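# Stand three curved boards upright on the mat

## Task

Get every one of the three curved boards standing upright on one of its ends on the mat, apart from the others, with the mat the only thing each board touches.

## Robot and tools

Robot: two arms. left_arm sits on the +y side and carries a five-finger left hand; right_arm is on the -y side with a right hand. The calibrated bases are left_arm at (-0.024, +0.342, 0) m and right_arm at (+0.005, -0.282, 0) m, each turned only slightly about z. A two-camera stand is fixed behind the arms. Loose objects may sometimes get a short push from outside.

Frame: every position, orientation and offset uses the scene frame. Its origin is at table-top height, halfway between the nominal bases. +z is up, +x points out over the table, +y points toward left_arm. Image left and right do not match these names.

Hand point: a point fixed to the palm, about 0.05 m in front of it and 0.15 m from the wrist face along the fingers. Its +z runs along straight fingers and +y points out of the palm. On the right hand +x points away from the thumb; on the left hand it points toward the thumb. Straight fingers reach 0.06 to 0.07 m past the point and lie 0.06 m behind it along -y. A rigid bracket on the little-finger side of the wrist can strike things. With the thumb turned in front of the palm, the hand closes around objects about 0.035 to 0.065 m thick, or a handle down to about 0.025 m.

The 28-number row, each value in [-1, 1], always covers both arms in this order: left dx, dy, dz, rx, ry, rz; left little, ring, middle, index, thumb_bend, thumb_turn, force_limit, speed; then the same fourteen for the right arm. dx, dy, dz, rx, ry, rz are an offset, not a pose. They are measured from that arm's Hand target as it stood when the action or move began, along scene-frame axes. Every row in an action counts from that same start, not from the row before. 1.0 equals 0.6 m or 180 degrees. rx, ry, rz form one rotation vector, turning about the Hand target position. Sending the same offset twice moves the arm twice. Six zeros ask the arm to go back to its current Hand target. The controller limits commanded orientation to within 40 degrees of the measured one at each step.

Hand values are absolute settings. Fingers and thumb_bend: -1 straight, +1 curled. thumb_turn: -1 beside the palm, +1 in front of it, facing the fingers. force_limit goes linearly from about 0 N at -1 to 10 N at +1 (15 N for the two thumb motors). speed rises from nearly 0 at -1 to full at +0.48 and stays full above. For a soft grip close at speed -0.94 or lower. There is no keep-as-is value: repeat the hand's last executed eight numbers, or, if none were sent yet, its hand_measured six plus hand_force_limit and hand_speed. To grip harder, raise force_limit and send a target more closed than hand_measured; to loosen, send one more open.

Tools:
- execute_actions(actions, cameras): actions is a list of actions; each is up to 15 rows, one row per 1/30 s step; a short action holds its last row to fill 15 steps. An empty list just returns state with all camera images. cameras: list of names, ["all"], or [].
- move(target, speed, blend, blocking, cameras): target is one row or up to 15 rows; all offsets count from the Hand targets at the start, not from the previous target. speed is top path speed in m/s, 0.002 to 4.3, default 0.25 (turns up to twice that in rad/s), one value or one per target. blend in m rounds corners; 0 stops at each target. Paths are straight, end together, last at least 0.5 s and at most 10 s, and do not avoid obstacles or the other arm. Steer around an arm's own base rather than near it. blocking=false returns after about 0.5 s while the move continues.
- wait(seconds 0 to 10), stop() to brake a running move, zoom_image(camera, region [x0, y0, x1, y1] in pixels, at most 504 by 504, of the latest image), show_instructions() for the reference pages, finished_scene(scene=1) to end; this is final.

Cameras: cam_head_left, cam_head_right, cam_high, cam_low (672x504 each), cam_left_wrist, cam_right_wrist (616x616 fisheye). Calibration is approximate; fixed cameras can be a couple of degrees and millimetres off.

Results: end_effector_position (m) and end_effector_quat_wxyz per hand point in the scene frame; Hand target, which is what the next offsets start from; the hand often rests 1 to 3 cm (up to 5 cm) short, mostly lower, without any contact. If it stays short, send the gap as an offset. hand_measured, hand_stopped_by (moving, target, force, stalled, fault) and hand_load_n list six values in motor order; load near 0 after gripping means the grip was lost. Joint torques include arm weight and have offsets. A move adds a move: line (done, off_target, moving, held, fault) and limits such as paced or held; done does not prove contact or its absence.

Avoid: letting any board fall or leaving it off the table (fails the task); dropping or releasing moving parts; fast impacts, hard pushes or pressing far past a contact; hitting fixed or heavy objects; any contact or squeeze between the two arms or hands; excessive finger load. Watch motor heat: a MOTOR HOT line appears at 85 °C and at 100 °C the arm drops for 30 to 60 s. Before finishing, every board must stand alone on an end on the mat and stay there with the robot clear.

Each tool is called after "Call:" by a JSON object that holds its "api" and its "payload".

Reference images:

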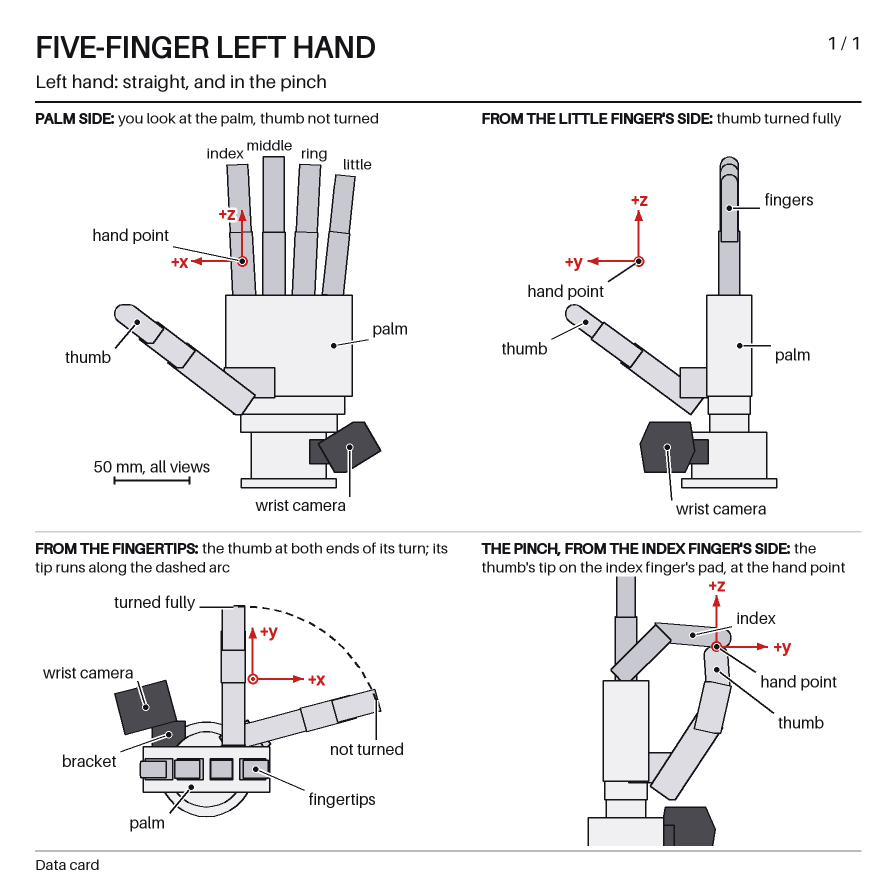

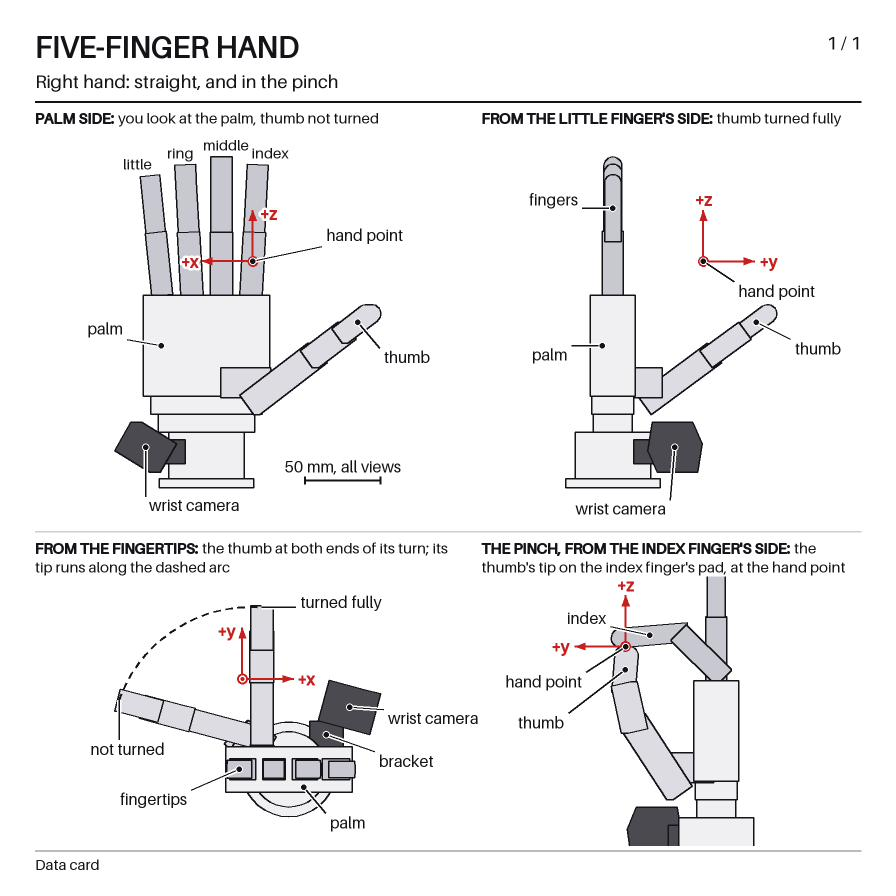

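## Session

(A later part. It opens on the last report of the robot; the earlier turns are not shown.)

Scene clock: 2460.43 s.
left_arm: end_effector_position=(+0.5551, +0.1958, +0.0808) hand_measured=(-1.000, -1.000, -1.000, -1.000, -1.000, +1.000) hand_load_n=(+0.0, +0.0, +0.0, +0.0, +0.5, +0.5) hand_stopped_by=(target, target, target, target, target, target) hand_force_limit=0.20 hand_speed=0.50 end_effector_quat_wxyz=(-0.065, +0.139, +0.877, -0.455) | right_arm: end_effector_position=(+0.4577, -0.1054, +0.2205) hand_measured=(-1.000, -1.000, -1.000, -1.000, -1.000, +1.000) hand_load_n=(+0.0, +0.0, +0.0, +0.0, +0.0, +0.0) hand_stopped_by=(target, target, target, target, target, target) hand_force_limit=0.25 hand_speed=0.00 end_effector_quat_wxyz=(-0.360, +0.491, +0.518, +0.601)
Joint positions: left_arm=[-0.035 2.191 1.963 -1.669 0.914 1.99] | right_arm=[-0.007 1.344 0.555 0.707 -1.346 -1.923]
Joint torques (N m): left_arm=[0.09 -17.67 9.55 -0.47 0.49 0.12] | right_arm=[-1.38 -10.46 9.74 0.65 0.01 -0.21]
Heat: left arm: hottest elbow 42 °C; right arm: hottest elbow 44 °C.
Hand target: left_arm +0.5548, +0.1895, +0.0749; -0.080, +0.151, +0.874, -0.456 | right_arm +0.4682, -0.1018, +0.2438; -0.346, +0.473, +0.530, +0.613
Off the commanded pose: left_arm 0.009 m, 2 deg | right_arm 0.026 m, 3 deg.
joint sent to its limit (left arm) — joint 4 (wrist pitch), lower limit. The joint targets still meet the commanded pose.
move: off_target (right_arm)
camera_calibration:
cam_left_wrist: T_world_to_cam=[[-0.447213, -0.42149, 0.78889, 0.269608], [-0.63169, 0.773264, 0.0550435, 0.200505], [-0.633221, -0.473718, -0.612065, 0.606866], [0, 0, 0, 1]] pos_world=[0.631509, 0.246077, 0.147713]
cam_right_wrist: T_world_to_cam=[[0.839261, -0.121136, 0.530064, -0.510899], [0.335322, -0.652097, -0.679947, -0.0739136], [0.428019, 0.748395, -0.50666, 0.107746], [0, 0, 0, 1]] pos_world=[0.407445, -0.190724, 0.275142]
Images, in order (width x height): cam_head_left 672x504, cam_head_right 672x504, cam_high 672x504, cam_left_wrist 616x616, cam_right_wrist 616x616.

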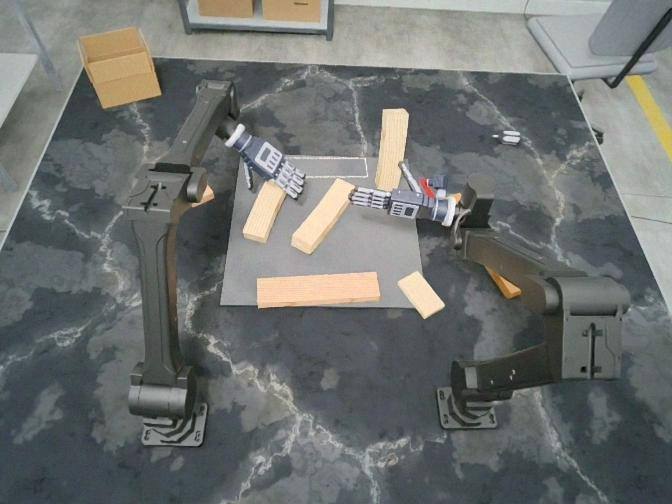

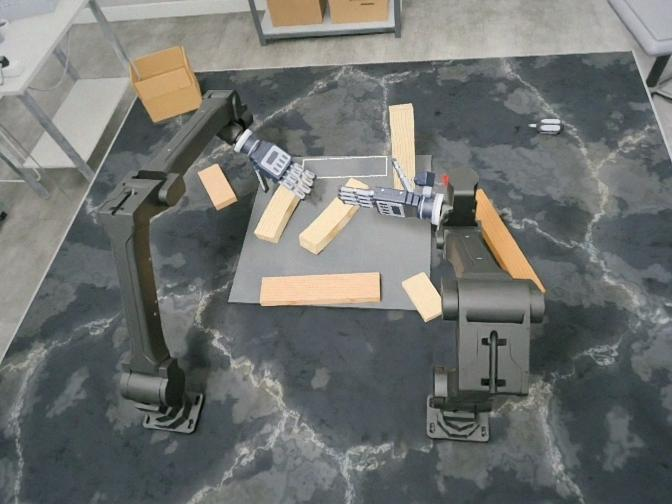

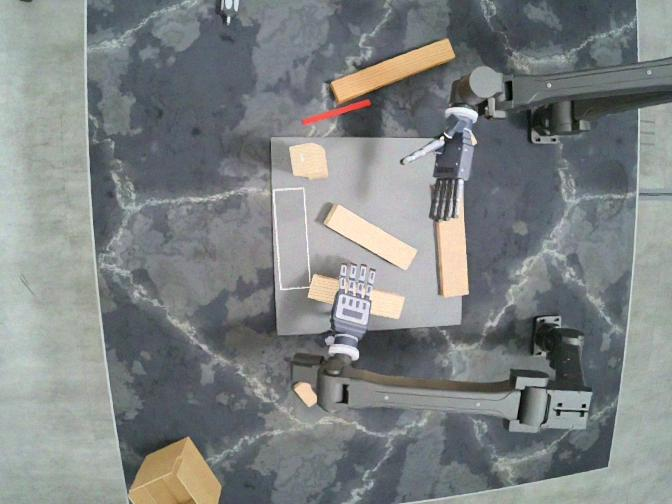

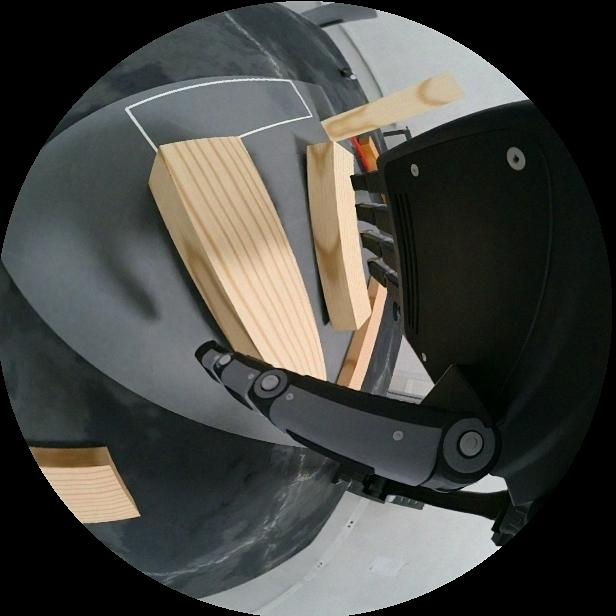

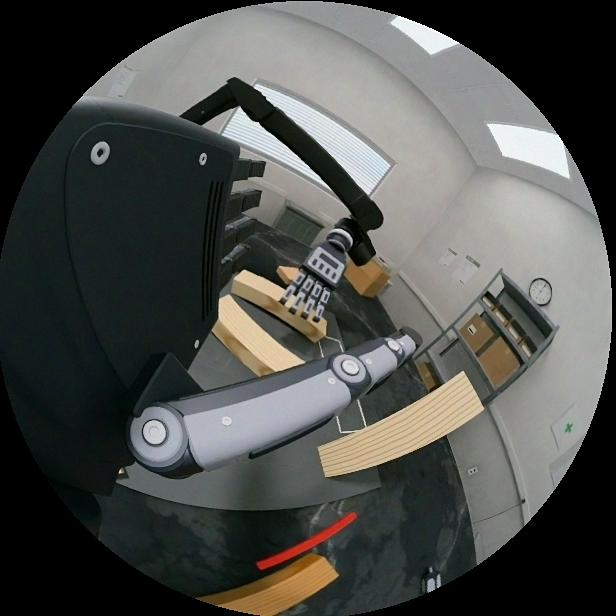

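Call:
{"api": "move", "payload": {"target": [-0.0125,-0.0042,-0.058,0,0,0,-1,-1,-1,-1,-1,1,0.2,0.5,0,0,0,0,0,0,-1,-1,-1,-1,-1,1,0.25,0], "speed": 0.08, "cameras": ["cam_left_wrist","cam_high","cam_head_right","cam_right_wrist"]}}

Call:
{"api": "zoom_image", "payload": {"camera": "cam_head_right", "region": [220, 140, 360, 260]}}

Call:
{"api": "zoom_image", "payload": {"camera": "cam_right_wrist", "region": [220, 230, 360, 370]}}

Scene clock: 2477.43 s.
left_arm: end_effector_position=(+0.5496, +0.1935, +0.0549) hand_measured=(-1.000, -1.000, -1.000, -1.000, -1.000, +1.000) hand_load_n=(+0.0, +0.0, +0.0, +0.0, +0.0, +0.0) hand_stopped_by=(target, target, target, target, target, target) hand_force_limit=0.20 hand_speed=0.50 end_effector_quat_wxyz=(-0.072, +0.144, +0.875, -0.456) | right_arm: end_effector_position=(+0.4577, -0.1054, +0.2205) hand_measured=(-1.000, -1.000, -1.000, -1.000, -1.000, +1.000) hand_load_n=(+0.0, +0.0, +0.0, +0.0, +0.0, +0.5) hand_stopped_by=(target, target, target, target, target, target) hand_force_limit=0.25 hand_speed=0.00 end_effector_quat_wxyz=(-0.360, +0.491, +0.518, +0.601)
Joint positions: left_arm=[-0.04 2.211 1.923 -1.632 0.914 2.008] | right_arm=[-0.007 1.344 0.555 0.707 -1.346 -1.923]
Joint torques (N m): left_arm=[0.09 -17.2 8.08 0.23 0.53 0.12] | right_arm=[-1.32 -10.46 9.74 0.66 0.01 -0.21]
Heat: left arm: hottest elbow 42 °C; right arm: hottest elbow 44 °C.
Hand target: left_arm +0.5473, +0.1870, +0.0401; -0.080, +0.151, +0.874, -0.456 | right_arm +0.4682, -0.1018, +0.2438; -0.346, +0.473, +0.530, +0.613
Off the commanded pose: left_arm 0.016 m, 1 deg | right_arm 0.026 m, 3 deg.
move: off_target (left_arm, right_arm)
camera_calibration:
cam_left_wrist: T_world_to_cam=[[-0.446394, -0.412366, 0.794158, 0.284082], [-0.619608, 0.782754, 0.0581648, 0.191676], [-0.645615, -0.466102, -0.604922, 0.591427], [0, 0, 0, 1]] pos_world=[0.62741, 0.242776, 0.121013]
cam_right_wrist: T_world_to_cam=[[0.839261, -0.121136, 0.530064, -0.510899], [0.335322, -0.652097, -0.679947, -0.0739136], [0.428019, 0.748395, -0.50666, 0.107746], [0, 0, 0, 1]] pos_world=[0.407445, -0.190724, 0.275142]
Images, in order (width x height): cam_head_right 672x504, cam_high 672x504, cam_left_wrist 616x616, cam_right_wrist 616x616.

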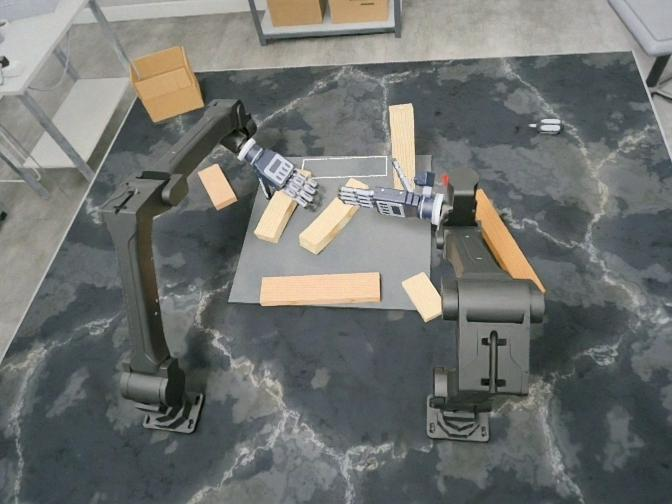

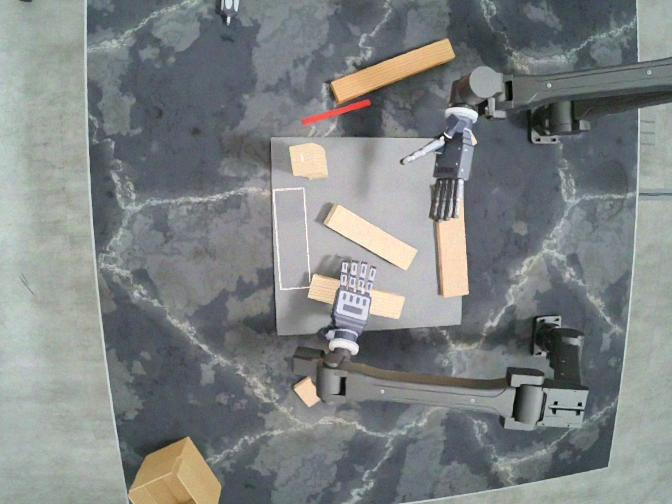

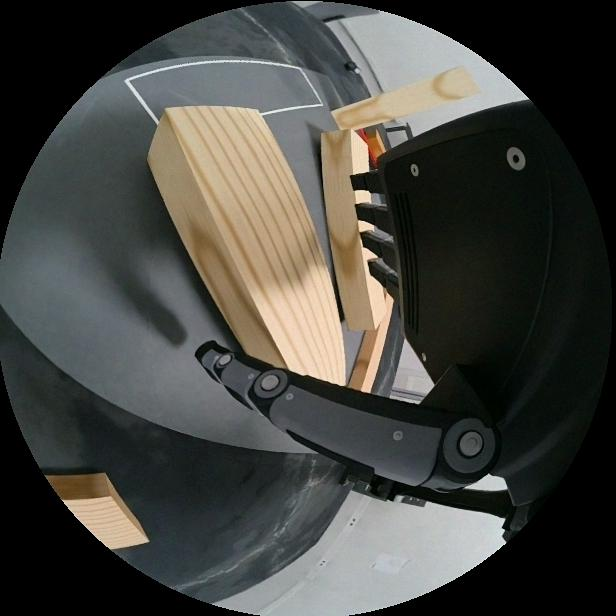

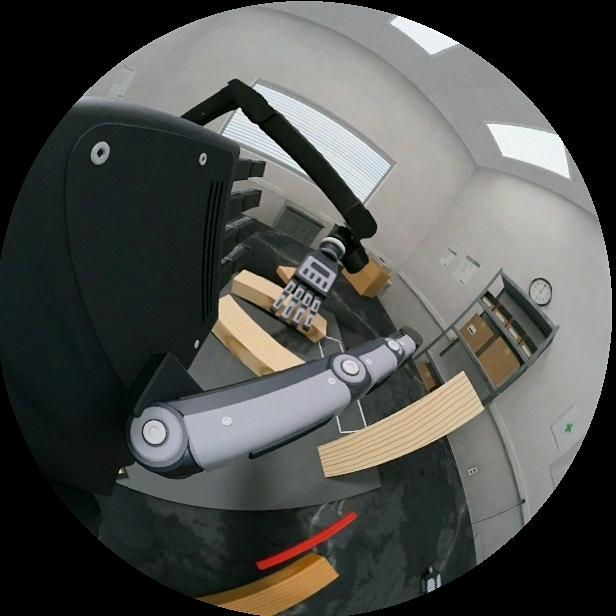

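Scaled by 3.600 from the camera's 672x504 image, which has a finer 960x720 frame.

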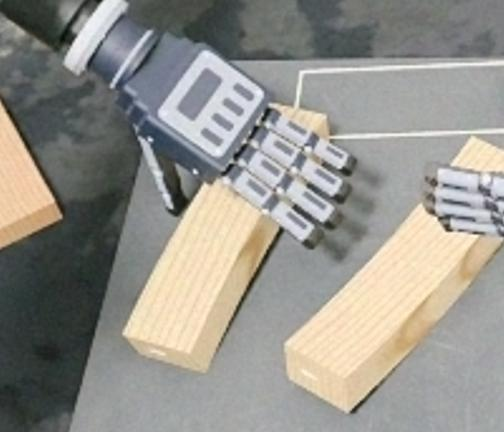

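Scaled by 3.600 from the camera's 616x616 image, which has a finer 880x880 frame.

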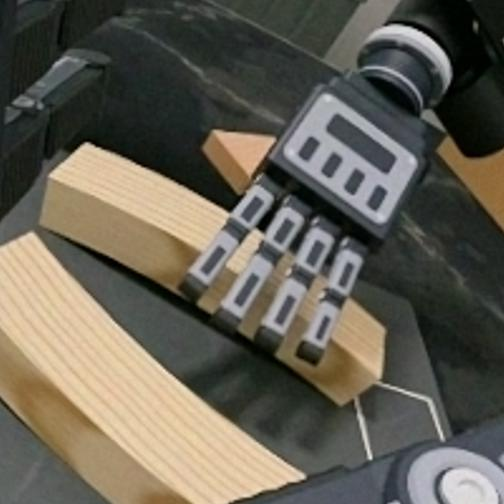

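Call:
{"api": "move", "payload": {"target": [0,0,-0.016,0,0,0,-1,-1,-1,-1,-1,1,0.2,0.5,0,0,0,0,0,0,-1,-1,-1,-1,-1,1,0.25,0], "speed": 0.08}}

Scene clock: 2481.87 s.
left_arm: end_effector_position=(+0.5510, +0.1934, +0.0483) hand_measured=(-1.000, -1.000, -1.000, -1.000, -1.000, +1.000) hand_load_n=(+0.0, +0.0, +0.0, +0.0, +0.0, +0.0) hand_stopped_by=(target, target, target, target, target, target) hand_force_limit=0.20 hand_speed=0.50 end_effector_quat_wxyz=(-0.069, +0.145, +0.875, -0.456) | right_arm: end_effector_position=(+0.4577, -0.1054, +0.2205) hand_measured=(-1.000, -1.000, -1.000, -1.000, -1.000, +1.000) hand_load_n=(+0.0, +0.0, +0.0, +0.0, -0.5, +0.0) hand_stopped_by=(target, target, target, target, target, target) hand_force_limit=0.25 hand_speed=0.00 end_effector_quat_wxyz=(-0.360, +0.491, +0.518, +0.601)
Joint positions: left_arm=[-0.04 2.216 1.915 -1.613 0.914 2.009] | right_arm=[-0.007 1.344 0.555 0.707 -1.346 -1.923]
Joint torques (N m): left_arm=[0.03 -16.97 7.69 0.25 0.53 0.1] | right_arm=[-1.26 -10.4 9.76 0.65 0.01 -0.21]
Heat: left arm: hottest elbow 42 °C; right arm: hottest elbow 44 °C.
Hand target: left_arm +0.5472, +0.1870, +0.0304; -0.080, +0.151, +0.874, -0.456 | right_arm +0.4682, -0.1018, +0.2438; -0.346, +0.473, +0.530, +0.613
Off the commanded pose: left_arm 0.019 m, 1 deg | right_arm 0.026 m, 3 deg.
move: off_target (left_arm, right_arm)

Call:
{"api": "move", "payload": {"target": [0,0,0,0,0,0,-0.5,-0.4,0.1,0.1,-0.75,1,0.2,-0.8,0,0,0,0,0,0,-1,-1,-1,-1,-1,1,0.25,0], "speed": 0.08, "cameras": ["cam_left_wrist","cam_right_wrist"]}}

Scene clock: 2489.63 s.
left_arm: end_effector_position=(+0.5505, +0.1918, +0.0482) hand_measured=(-0.500, -0.400, -0.136, -0.152, -0.754, +1.000) hand_load_n=(+0.0, -0.5, +13.0, +2.5, +14.5, +2.5) hand_stopped_by=(target, target, force, force, target, target) hand_force_limit=0.20 hand_speed=-0.80 end_effector_quat_wxyz=(-0.070, +0.147, +0.875, -0.455) | right_arm: end_effector_position=(+0.4577, -0.1054, +0.2205) hand_measured=(-1.000, -1.000, -1.000, -1.000, -1.000, +1.000) hand_load_n=(+0.0, +0.0, +0.0, +0.0, +0.0, +0.5) hand_stopped_by=(target, target, target, target, target, target) hand_force_limit=0.25 hand_speed=0.00 end_effector_quat_wxyz=(-0.360, +0.491, +0.518, +0.601)
Joint positions: left_arm=[-0.043 2.216 1.915 -1.613 0.913 2.009] | right_arm=[-0.007 1.344 0.555 0.707 -1.346 -1.923]
Joint torques (N m): left_arm=[0.09 -16.91 7.73 0.21 0.54 0.11] | right_arm=[-1.32 -10.46 9.76 0.64 0.01 -0.21]
Heat: left arm: hottest elbow 43 °C; right arm: hottest elbow 44 °C.
Hand target: left_arm +0.5473, +0.1870, +0.0306; -0.080, +0.151, +0.874, -0.456 | right_arm +0.4682, -0.1018, +0.2438; -0.346, +0.473, +0.530, +0.613
Off the commanded pose: left_arm 0.019 m, 1 deg | right_arm 0.026 m, 3 deg.
move: off_target (left_arm, right_arm)
camera_calibration:
cam_left_wrist: T_world_to_cam=[[-0.45327, -0.410798, 0.79107, 0.292824], [-0.617067, 0.785049, 0.0541026, 0.192299], [-0.643254, -0.46362, -0.609329, 0.585498], [0, 0, 0, 1]] pos_world=[0.628013, 0.240776, 0.114713]
cam_right_wrist: T_world_to_cam=[[0.839261, -0.121136, 0.530064, -0.510899], [0.335322, -0.652097, -0.679947, -0.0739136], [0.428019, 0.748395, -0.50666, 0.107746], [0, 0, 0, 1]] pos_world=[0.407445, -0.190724, 0.275142]
Images, in order (width x height): cam_left_wrist 616x616, cam_right_wrist 616x616.

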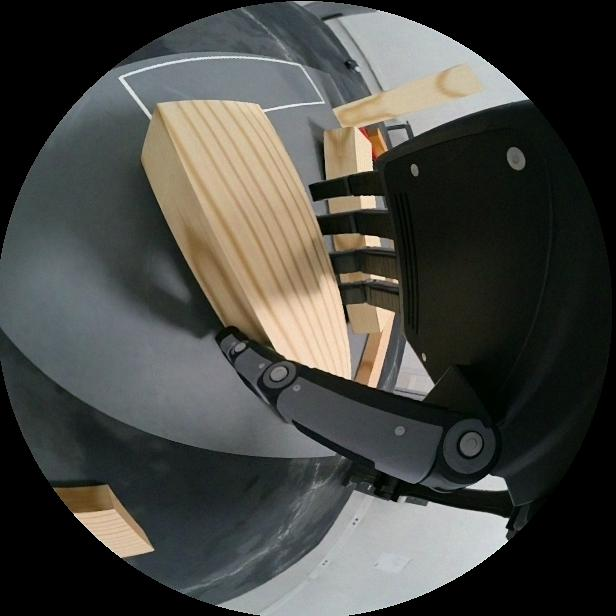

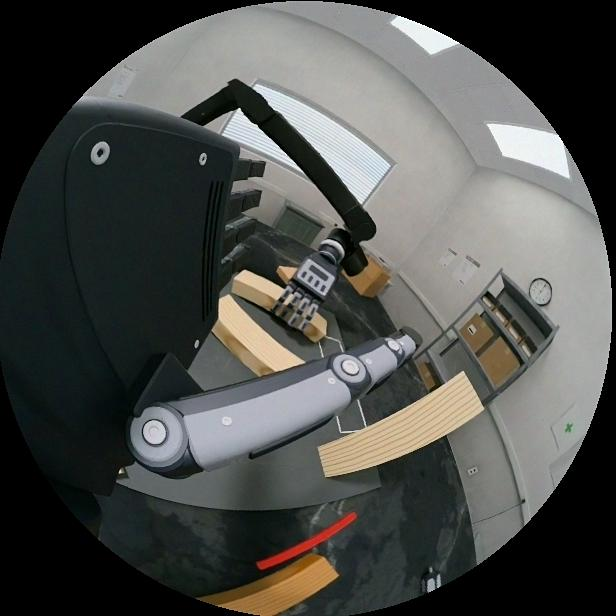

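Call:
{"api": "move", "payload": {"target": [[0,0.0,0.25,0,0,0,-0.5,-0.4,0.1,0.1,-0.75,1,0.2,-0.8,0,0,0,0,0,0,-1,-1,-1,-1,-1,1,0.25,0],[-0.1288,0.0267,0.32,-0.1431,-0.4485,0.0036,-0.5,-0.4,0.1,0.1,-0.75,1,0.2,-0.8,0,0,0,0,0,0,-1,-1,-1,-1,-1,1,0.25,0]], "speed": [0.12,0.15], "blend": [0.03,0], "cameras": ["cam_left_wrist","cam_high","cam_head_left","cam_right_wrist"]}}

Scene clock: 2526.07 s.
left_arm: end_effector_position=(+0.4659, +0.1975, +0.2051) hand_measured=(-0.500, -0.400, -0.136, -0.152, -0.754, +1.000) hand_load_n=(+0.0, +0.0, +13.0, +1.5, +14.5, +3.0) hand_stopped_by=(target, target, force, force, target, target) hand_force_limit=0.20 hand_speed=-0.80 end_effector_quat_wxyz=(+0.514, +0.405, +0.618, -0.435) | right_arm: end_effector_position=(+0.4577, -0.1054, +0.2205) hand_measured=(-1.000, -1.000, -1.000, -1.000, -1.000, +1.000) hand_load_n=(+0.0, +0.0, +0.0, +0.0, +0.0, +0.5) hand_stopped_by=(target, target, target, target, target, target) hand_force_limit=0.25 hand_speed=0.00 end_effector_quat_wxyz=(-0.360, +0.491, +0.518, +0.601)
Joint positions: left_arm=[0.079 1.354 0.72 0.252 1.322 1.819] | right_arm=[-0.007 1.344 0.555 0.707 -1.346 -1.923]
Joint torques (N m): left_arm=[2.02 -9.05 9.29 2.73 0.42 0.11] | right_arm=[-1.38 -10.4 9.74 0.65 0.01 -0.21]
Motor temperatures (°C): left_arm=[28 35 43 28 29 29] | right_arm=[27 35 44 28 28 28]
Heat: left arm: hottest elbow 43 °C; right arm: hottest elbow 44 °C.
Hand target: left_arm +0.4700, +0.2030, +0.2226; +0.535, +0.416, +0.604, -0.419 | right_arm +0.4682, -0.1018, +0.2438; -0.346, +0.473, +0.530, +0.613
Off the commanded pose: left_arm 0.019 m, 4 deg | right_arm 0.026 m, 3 deg.
move: off_target (left_arm, right_arm)
camera_calibration:
cam_left_wrist: T_world_to_cam=[[-0.954783, -0.246526, -0.166173, 0.530139], [-0.00846097, 0.581242, -0.813687, 0.0617207], [0.297182, -0.775489, -0.557046, 0.242104], [0, 0, 0, 1]] pos_world=[0.434741, 0.282568, 0.273179]
cam_right_wrist: T_world_to_cam=[[0.839261, -0.121136, 0.530064, -0.510899], [0.335322, -0.652097, -0.679947, -0.0739136], [0.428019, 0.748395, -0.50666, 0.107746], [0, 0, 0, 1]] pos_world=[0.407445, -0.190724, 0.275142]
Images, in order (width x height): cam_head_left 672x504, cam_high 672x504, cam_left_wrist 616x616, cam_right_wrist 616x616.

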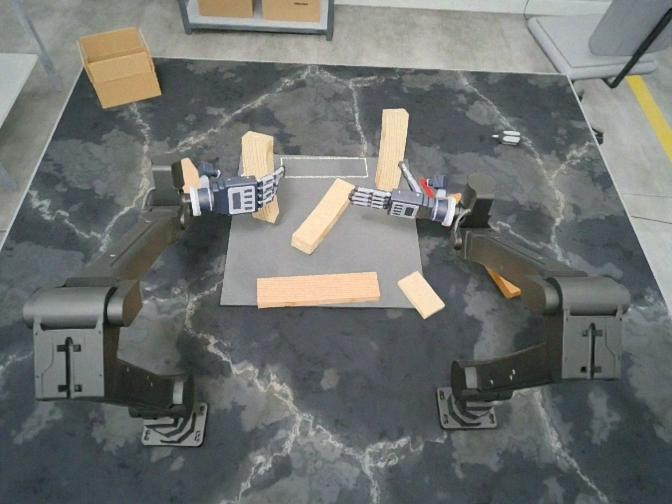

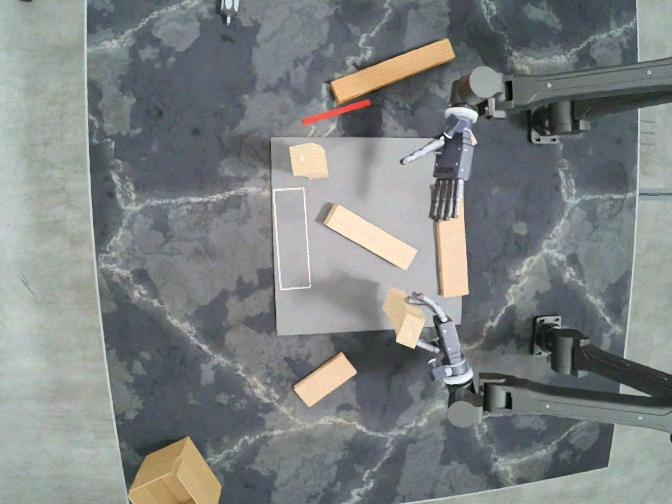

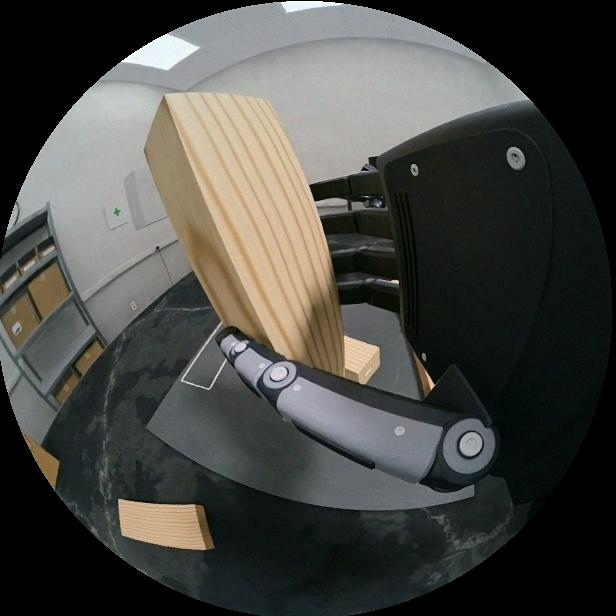

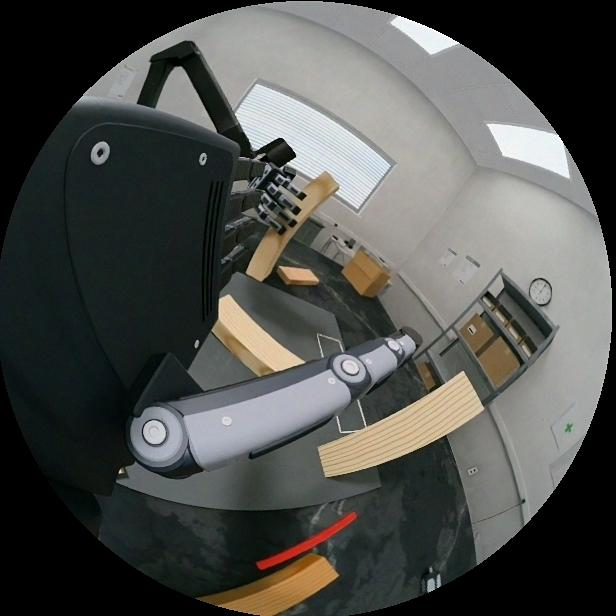

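Call:
{"api": "move", "payload": {"target": [0,0.01,-0.115,0,0,0,-0.5,-0.4,0.1,0.1,-0.75,1,0.2,-0.8,0,0,0,0,0,0,-1,-1,-1,-1,-1,1,0.25,0], "speed": 0.08, "cameras": ["cam_right_wrist"]}}

Call:
{"api": "zoom_image", "payload": {"camera": "cam_right_wrist", "region": [225, 190, 345, 310]}}

Scene clock: 2551.10 s.
left_arm: end_effector_position=(+0.4656, +0.2037, +0.1456) hand_measured=(-0.500, -0.400, -0.136, -0.152, -0.754, +1.000) hand_load_n=(+0.0, +0.0, +13.5, +1.5, +14.5, +2.5) hand_stopped_by=(target, target, force, force, target, target) hand_force_limit=0.20 hand_speed=-0.80 end_effector_quat_wxyz=(+0.521, +0.408, +0.615, -0.429) | right_arm: end_effector_position=(+0.4577, -0.1054, +0.2205) hand_measured=(-1.000, -1.000, -1.000, -1.000, -1.000, +1.000) hand_load_n=(+0.0, +0.0, +0.0, +0.0, +0.0, +0.5) hand_stopped_by=(target, target, target, target, target, target) hand_force_limit=0.25 hand_speed=0.00 end_effector_quat_wxyz=(-0.360, +0.491, +0.518, +0.601)
Joint positions: left_arm=[0.094 1.491 0.644 0.465 1.33 1.839] | right_arm=[-0.007 1.344 0.555 0.707 -1.346 -1.923]
Joint torques (N m): left_arm=[2.14 -8.35 7.82 2.7 0.64 0.1] | right_arm=[-1.32 -10.46 9.74 0.64 0.01 -0.21]
Heat: left arm: hottest elbow 44 °C; right arm: hottest elbow 44 °C.
Hand target: left_arm +0.4700, +0.2090, +0.1535; +0.535, +0.416, +0.604, -0.419 | right_arm +0.4682, -0.1018, +0.2438; -0.346, +0.473, +0.530, +0.613
Off the commanded pose: left_arm 0.011 m, 3 deg | right_arm 0.026 m, 3 deg.
move: off_target (left_arm, right_arm)
camera_calibration:
cam_right_wrist: T_world_to_cam=[[0.839261, -0.121136, 0.530064, -0.510899], [0.335322, -0.652097, -0.679947, -0.0739136], [0.428019, 0.748395, -0.50666, 0.107746], [0, 0, 0, 1]] pos_world=[0.407445, -0.190724, 0.275142]
Images, in order (width x height): cam_right_wrist 616x616.

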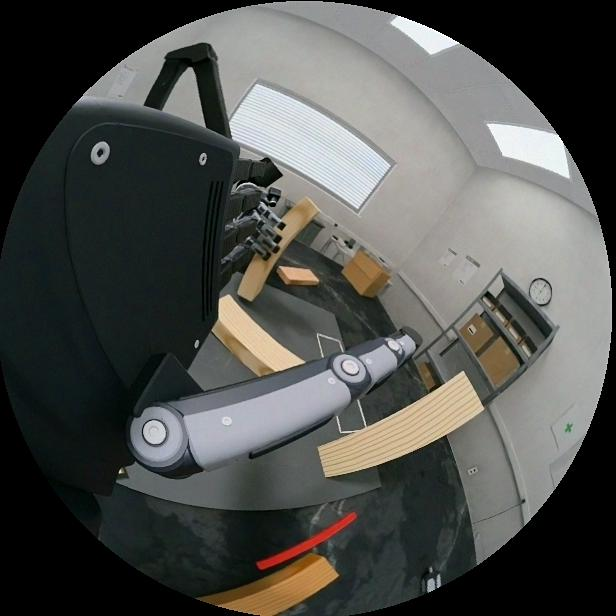

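Scaled by 4.200 from the camera's 616x616 image, which has a finer 880x880 frame.

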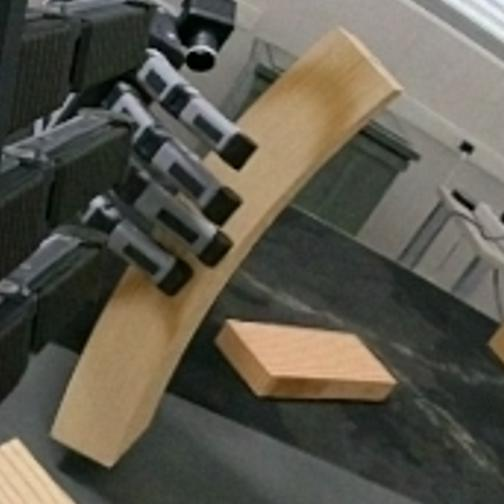

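Call:
{"api": "move", "payload": {"target": [0,-0.003,-0.045,0,0,0,-0.5,-0.4,0.1,0.1,-0.75,1,0.2,-0.8,0,0,0,0,0,0,-1,-1,-1,-1,-1,1,0.25,0], "speed": 0.04, "cameras": ["cam_right_wrist","cam_left_wrist"]}}

Call:
{"api": "zoom_image", "payload": {"camera": "cam_right_wrist", "region": [225, 190, 345, 310]}}

Scene clock: 2562.43 s.
left_arm: end_effector_position=(+0.4675, +0.2030, +0.1283) hand_measured=(-0.500, -0.400, -0.136, -0.152, -0.754, +1.000) hand_load_n=(+0.0, +0.0, +13.5, +3.0, +14.5, +3.5) hand_stopped_by=(target, target, force, force, target, target) hand_force_limit=0.20 hand_speed=-0.80 end_effector_quat_wxyz=(+0.528, +0.415, +0.606, -0.426) | right_arm: end_effector_position=(+0.4577, -0.1054, +0.2205) hand_measured=(-1.000, -1.000, -1.000, -1.000, -1.000, +1.000) hand_load_n=(+0.0, +0.0, +0.0, +0.0, +0.0, +0.5) hand_stopped_by=(target, target, target, target, target, target) hand_force_limit=0.25 hand_speed=0.00 end_effector_quat_wxyz=(-0.360, +0.491, +0.518, +0.601)
Joint positions: left_arm=[0.094 1.556 0.628 0.577 1.337 1.833] | right_arm=[-0.007 1.344 0.555 0.707 -1.346 -1.923]
Joint torques (N m): left_arm=[1.9 -7.65 6.79 2.4 0.21 0.11] | right_arm=[-1.38 -10.52 9.76 0.64 0.01 -0.22]
Heat: left arm: hottest elbow 42 °C; right arm: hottest elbow 44 °C.
Hand target: left_arm +0.4700, +0.2072, +0.1266; +0.535, +0.416, +0.604, -0.419 | right_arm +0.4682, -0.1018, +0.2438; -0.346, +0.473, +0.530, +0.613
Off the commanded pose: left_arm 0.005 m, 1 deg | right_arm 0.026 m, 3 deg.
move: off_target (right_arm)
camera_calibration:
cam_left_wrist: T_world_to_cam=[[-0.946318, -0.245512, -0.210252, 0.521781], [0.0296602, 0.58176, -0.812819, -0.0218851], [0.321873, -0.775422, -0.543248, 0.189745], [0, 0, 0, 1]] pos_world=[0.433346, 0.287967, 0.194995]
cam_right_wrist: T_world_to_cam=[[0.839261, -0.121136, 0.530064, -0.510899], [0.335322, -0.652097, -0.679947, -0.0739136], [0.428019, 0.748395, -0.50666, 0.107746], [0, 0, 0, 1]] pos_world=[0.407445, -0.190724, 0.275142]
Images, in order (width x height): cam_left_wrist 616x616, cam_right_wrist 616x616.

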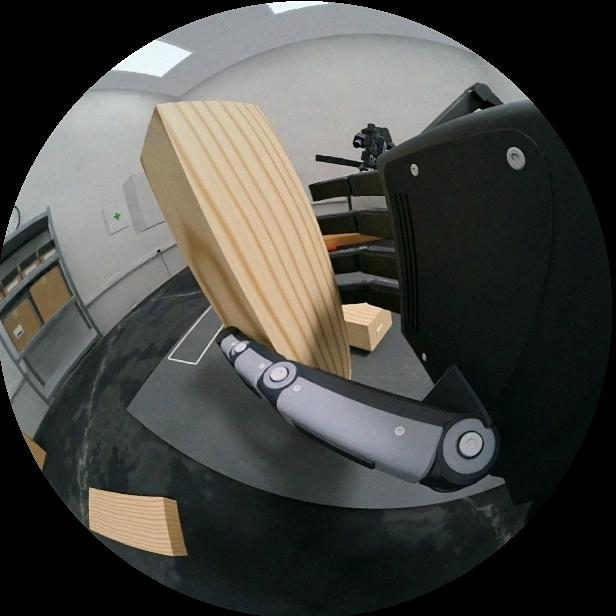

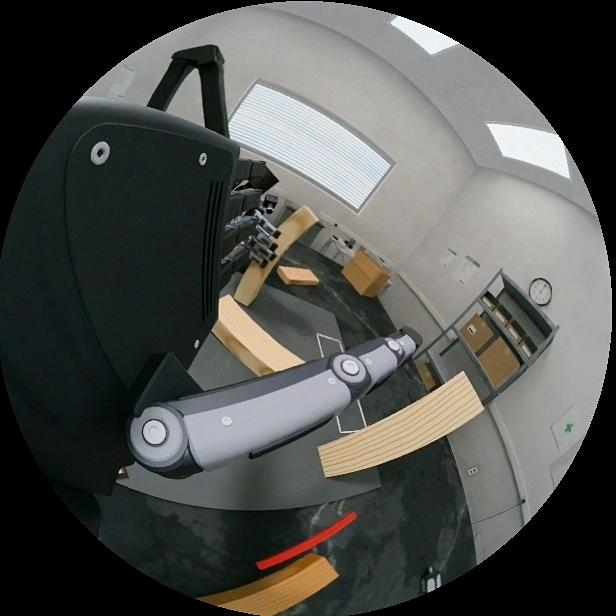

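Scaled by 4.200 from the camera's 616x616 image, which has a finer 880x880 frame.

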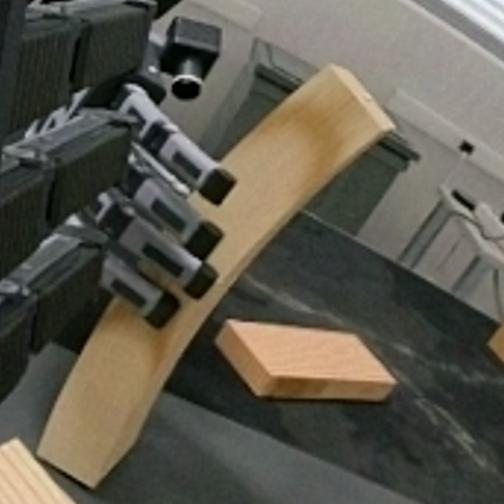

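Call:
{"api": "execute_actions", "payload": {"actions": [], "cameras": ["cam_high","cam_low","cam_head_left","cam_head_right"]}}

Call:
{"api": "zoom_image", "payload": {"camera": "cam_high", "region": [270, 120, 350, 200]}}

Call:
{"api": "zoom_image", "payload": {"camera": "cam_low", "region": [320, 210, 440, 310]}}

Call:
{"api": "zoom_image", "payload": {"camera": "cam_head_right", "region": [360, 90, 460, 210]}}

Scene clock: 2589.53 s.
left_arm: end_effector_position=(+0.4675, +0.2030, +0.1281) hand_measured=(-0.500, -0.400, -0.136, -0.152, -0.754, +1.000) hand_load_n=(+0.0, +0.0, +13.5, +3.0, +14.5, +4.0) hand_stopped_by=(target, target, force, force, target, target) hand_force_limit=0.20 hand_speed=-0.80 end_effector_quat_wxyz=(+0.528, +0.415, +0.606, -0.426) | right_arm: end_effector_position=(+0.4577, -0.1054, +0.2205) hand_measured=(-1.000, -1.000, -1.000, -1.000, -1.000, +1.000) hand_load_n=(+0.5, +0.0, +0.0, +0.0, +0.0, +0.5) hand_stopped_by=(target, target, target, target, target, target) hand_force_limit=0.25 hand_speed=0.00 end_effector_quat_wxyz=(-0.360, +0.491, +0.518, +0.601)
Joint positions: left_arm=[0.094 1.556 0.628 0.577 1.337 1.833] | right_arm=[-0.007 1.344 0.555 0.707 -1.346 -1.923]
Joint velocities: within noise
Joint torques (N m): left_arm=[1.73 -7.53 6.79 2.47 0.21 0.1] | right_arm=[-1.32 -10.52 9.76 0.64 0 -0.21]
Motor temperatures (°C): left_arm=[28 31 41 28 28 29] | right_arm=[27 35 44 28 28 28]
Heat: left arm: hottest elbow 41 °C; right arm: hottest elbow 44 °C.
Hand target: left_arm +0.4700, +0.2072, +0.1264; +0.535, +0.416, +0.604, -0.419 | right_arm +0.4682, -0.1018, +0.2438; -0.346, +0.473, +0.530, +0.613
Off the commanded pose: left_arm 0.005 m, 1 deg | right_arm 0.026 m, 3 deg.
Images, in order (width x height): cam_head_left 672x504, cam_head_right 672x504, cam_high 672x504, cam_low 672x504.

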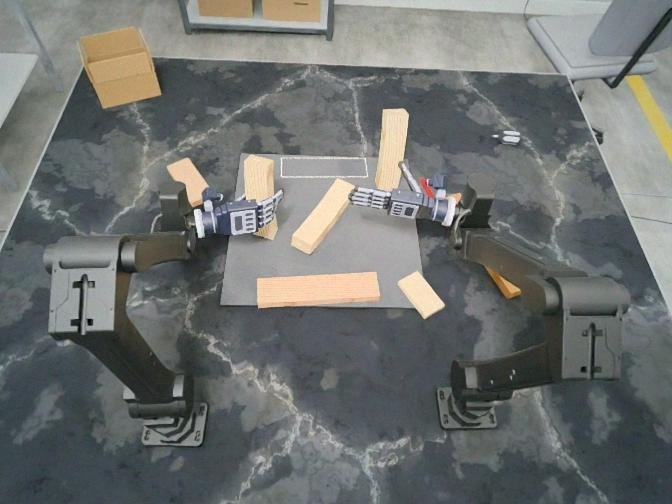

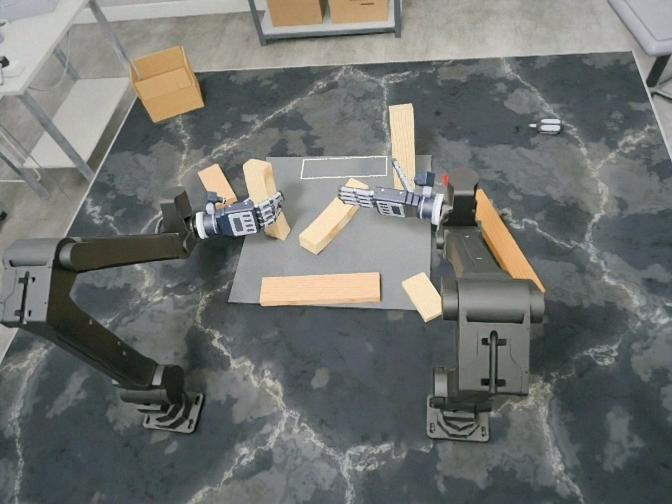

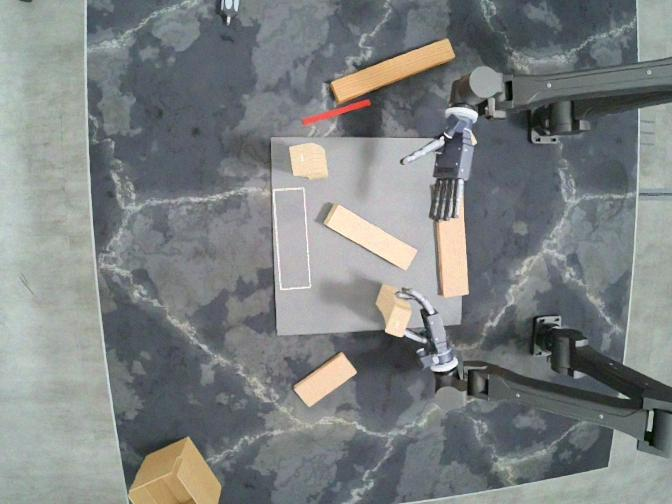

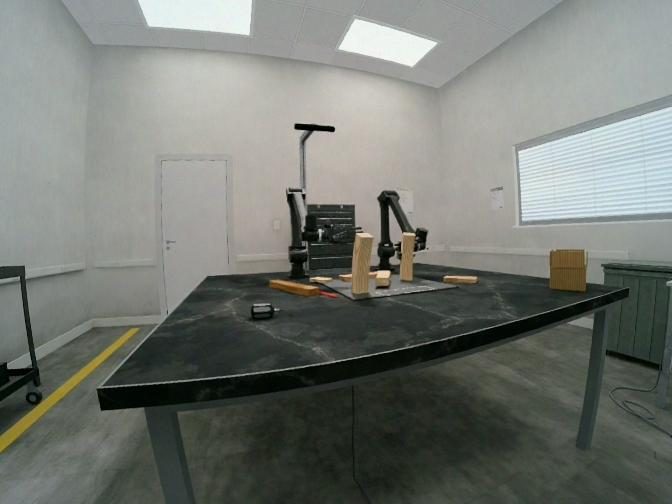

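Scaled by 6.300 from the camera's 672x504 image, which has a finer 960x720 frame.

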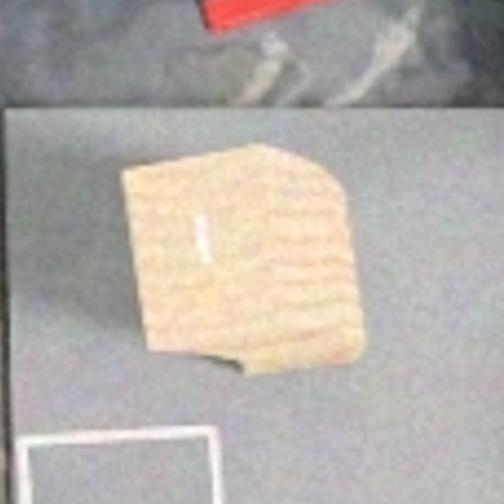

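Scaled by 4.200 from the camera's 672x504 image, which has a finer 960x720 frame.

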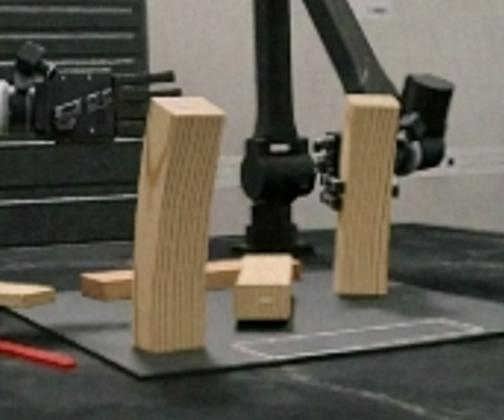

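Scaled by 4.200 from the camera's 672x504 image, which has a finer 960x720 frame.

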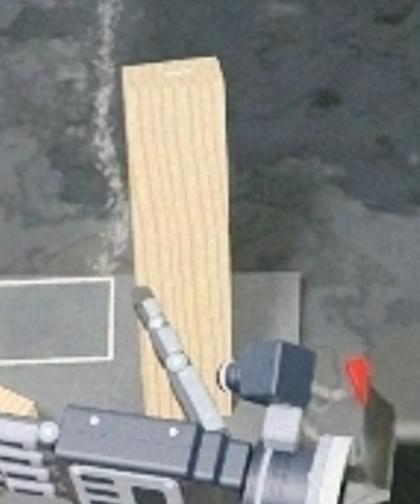

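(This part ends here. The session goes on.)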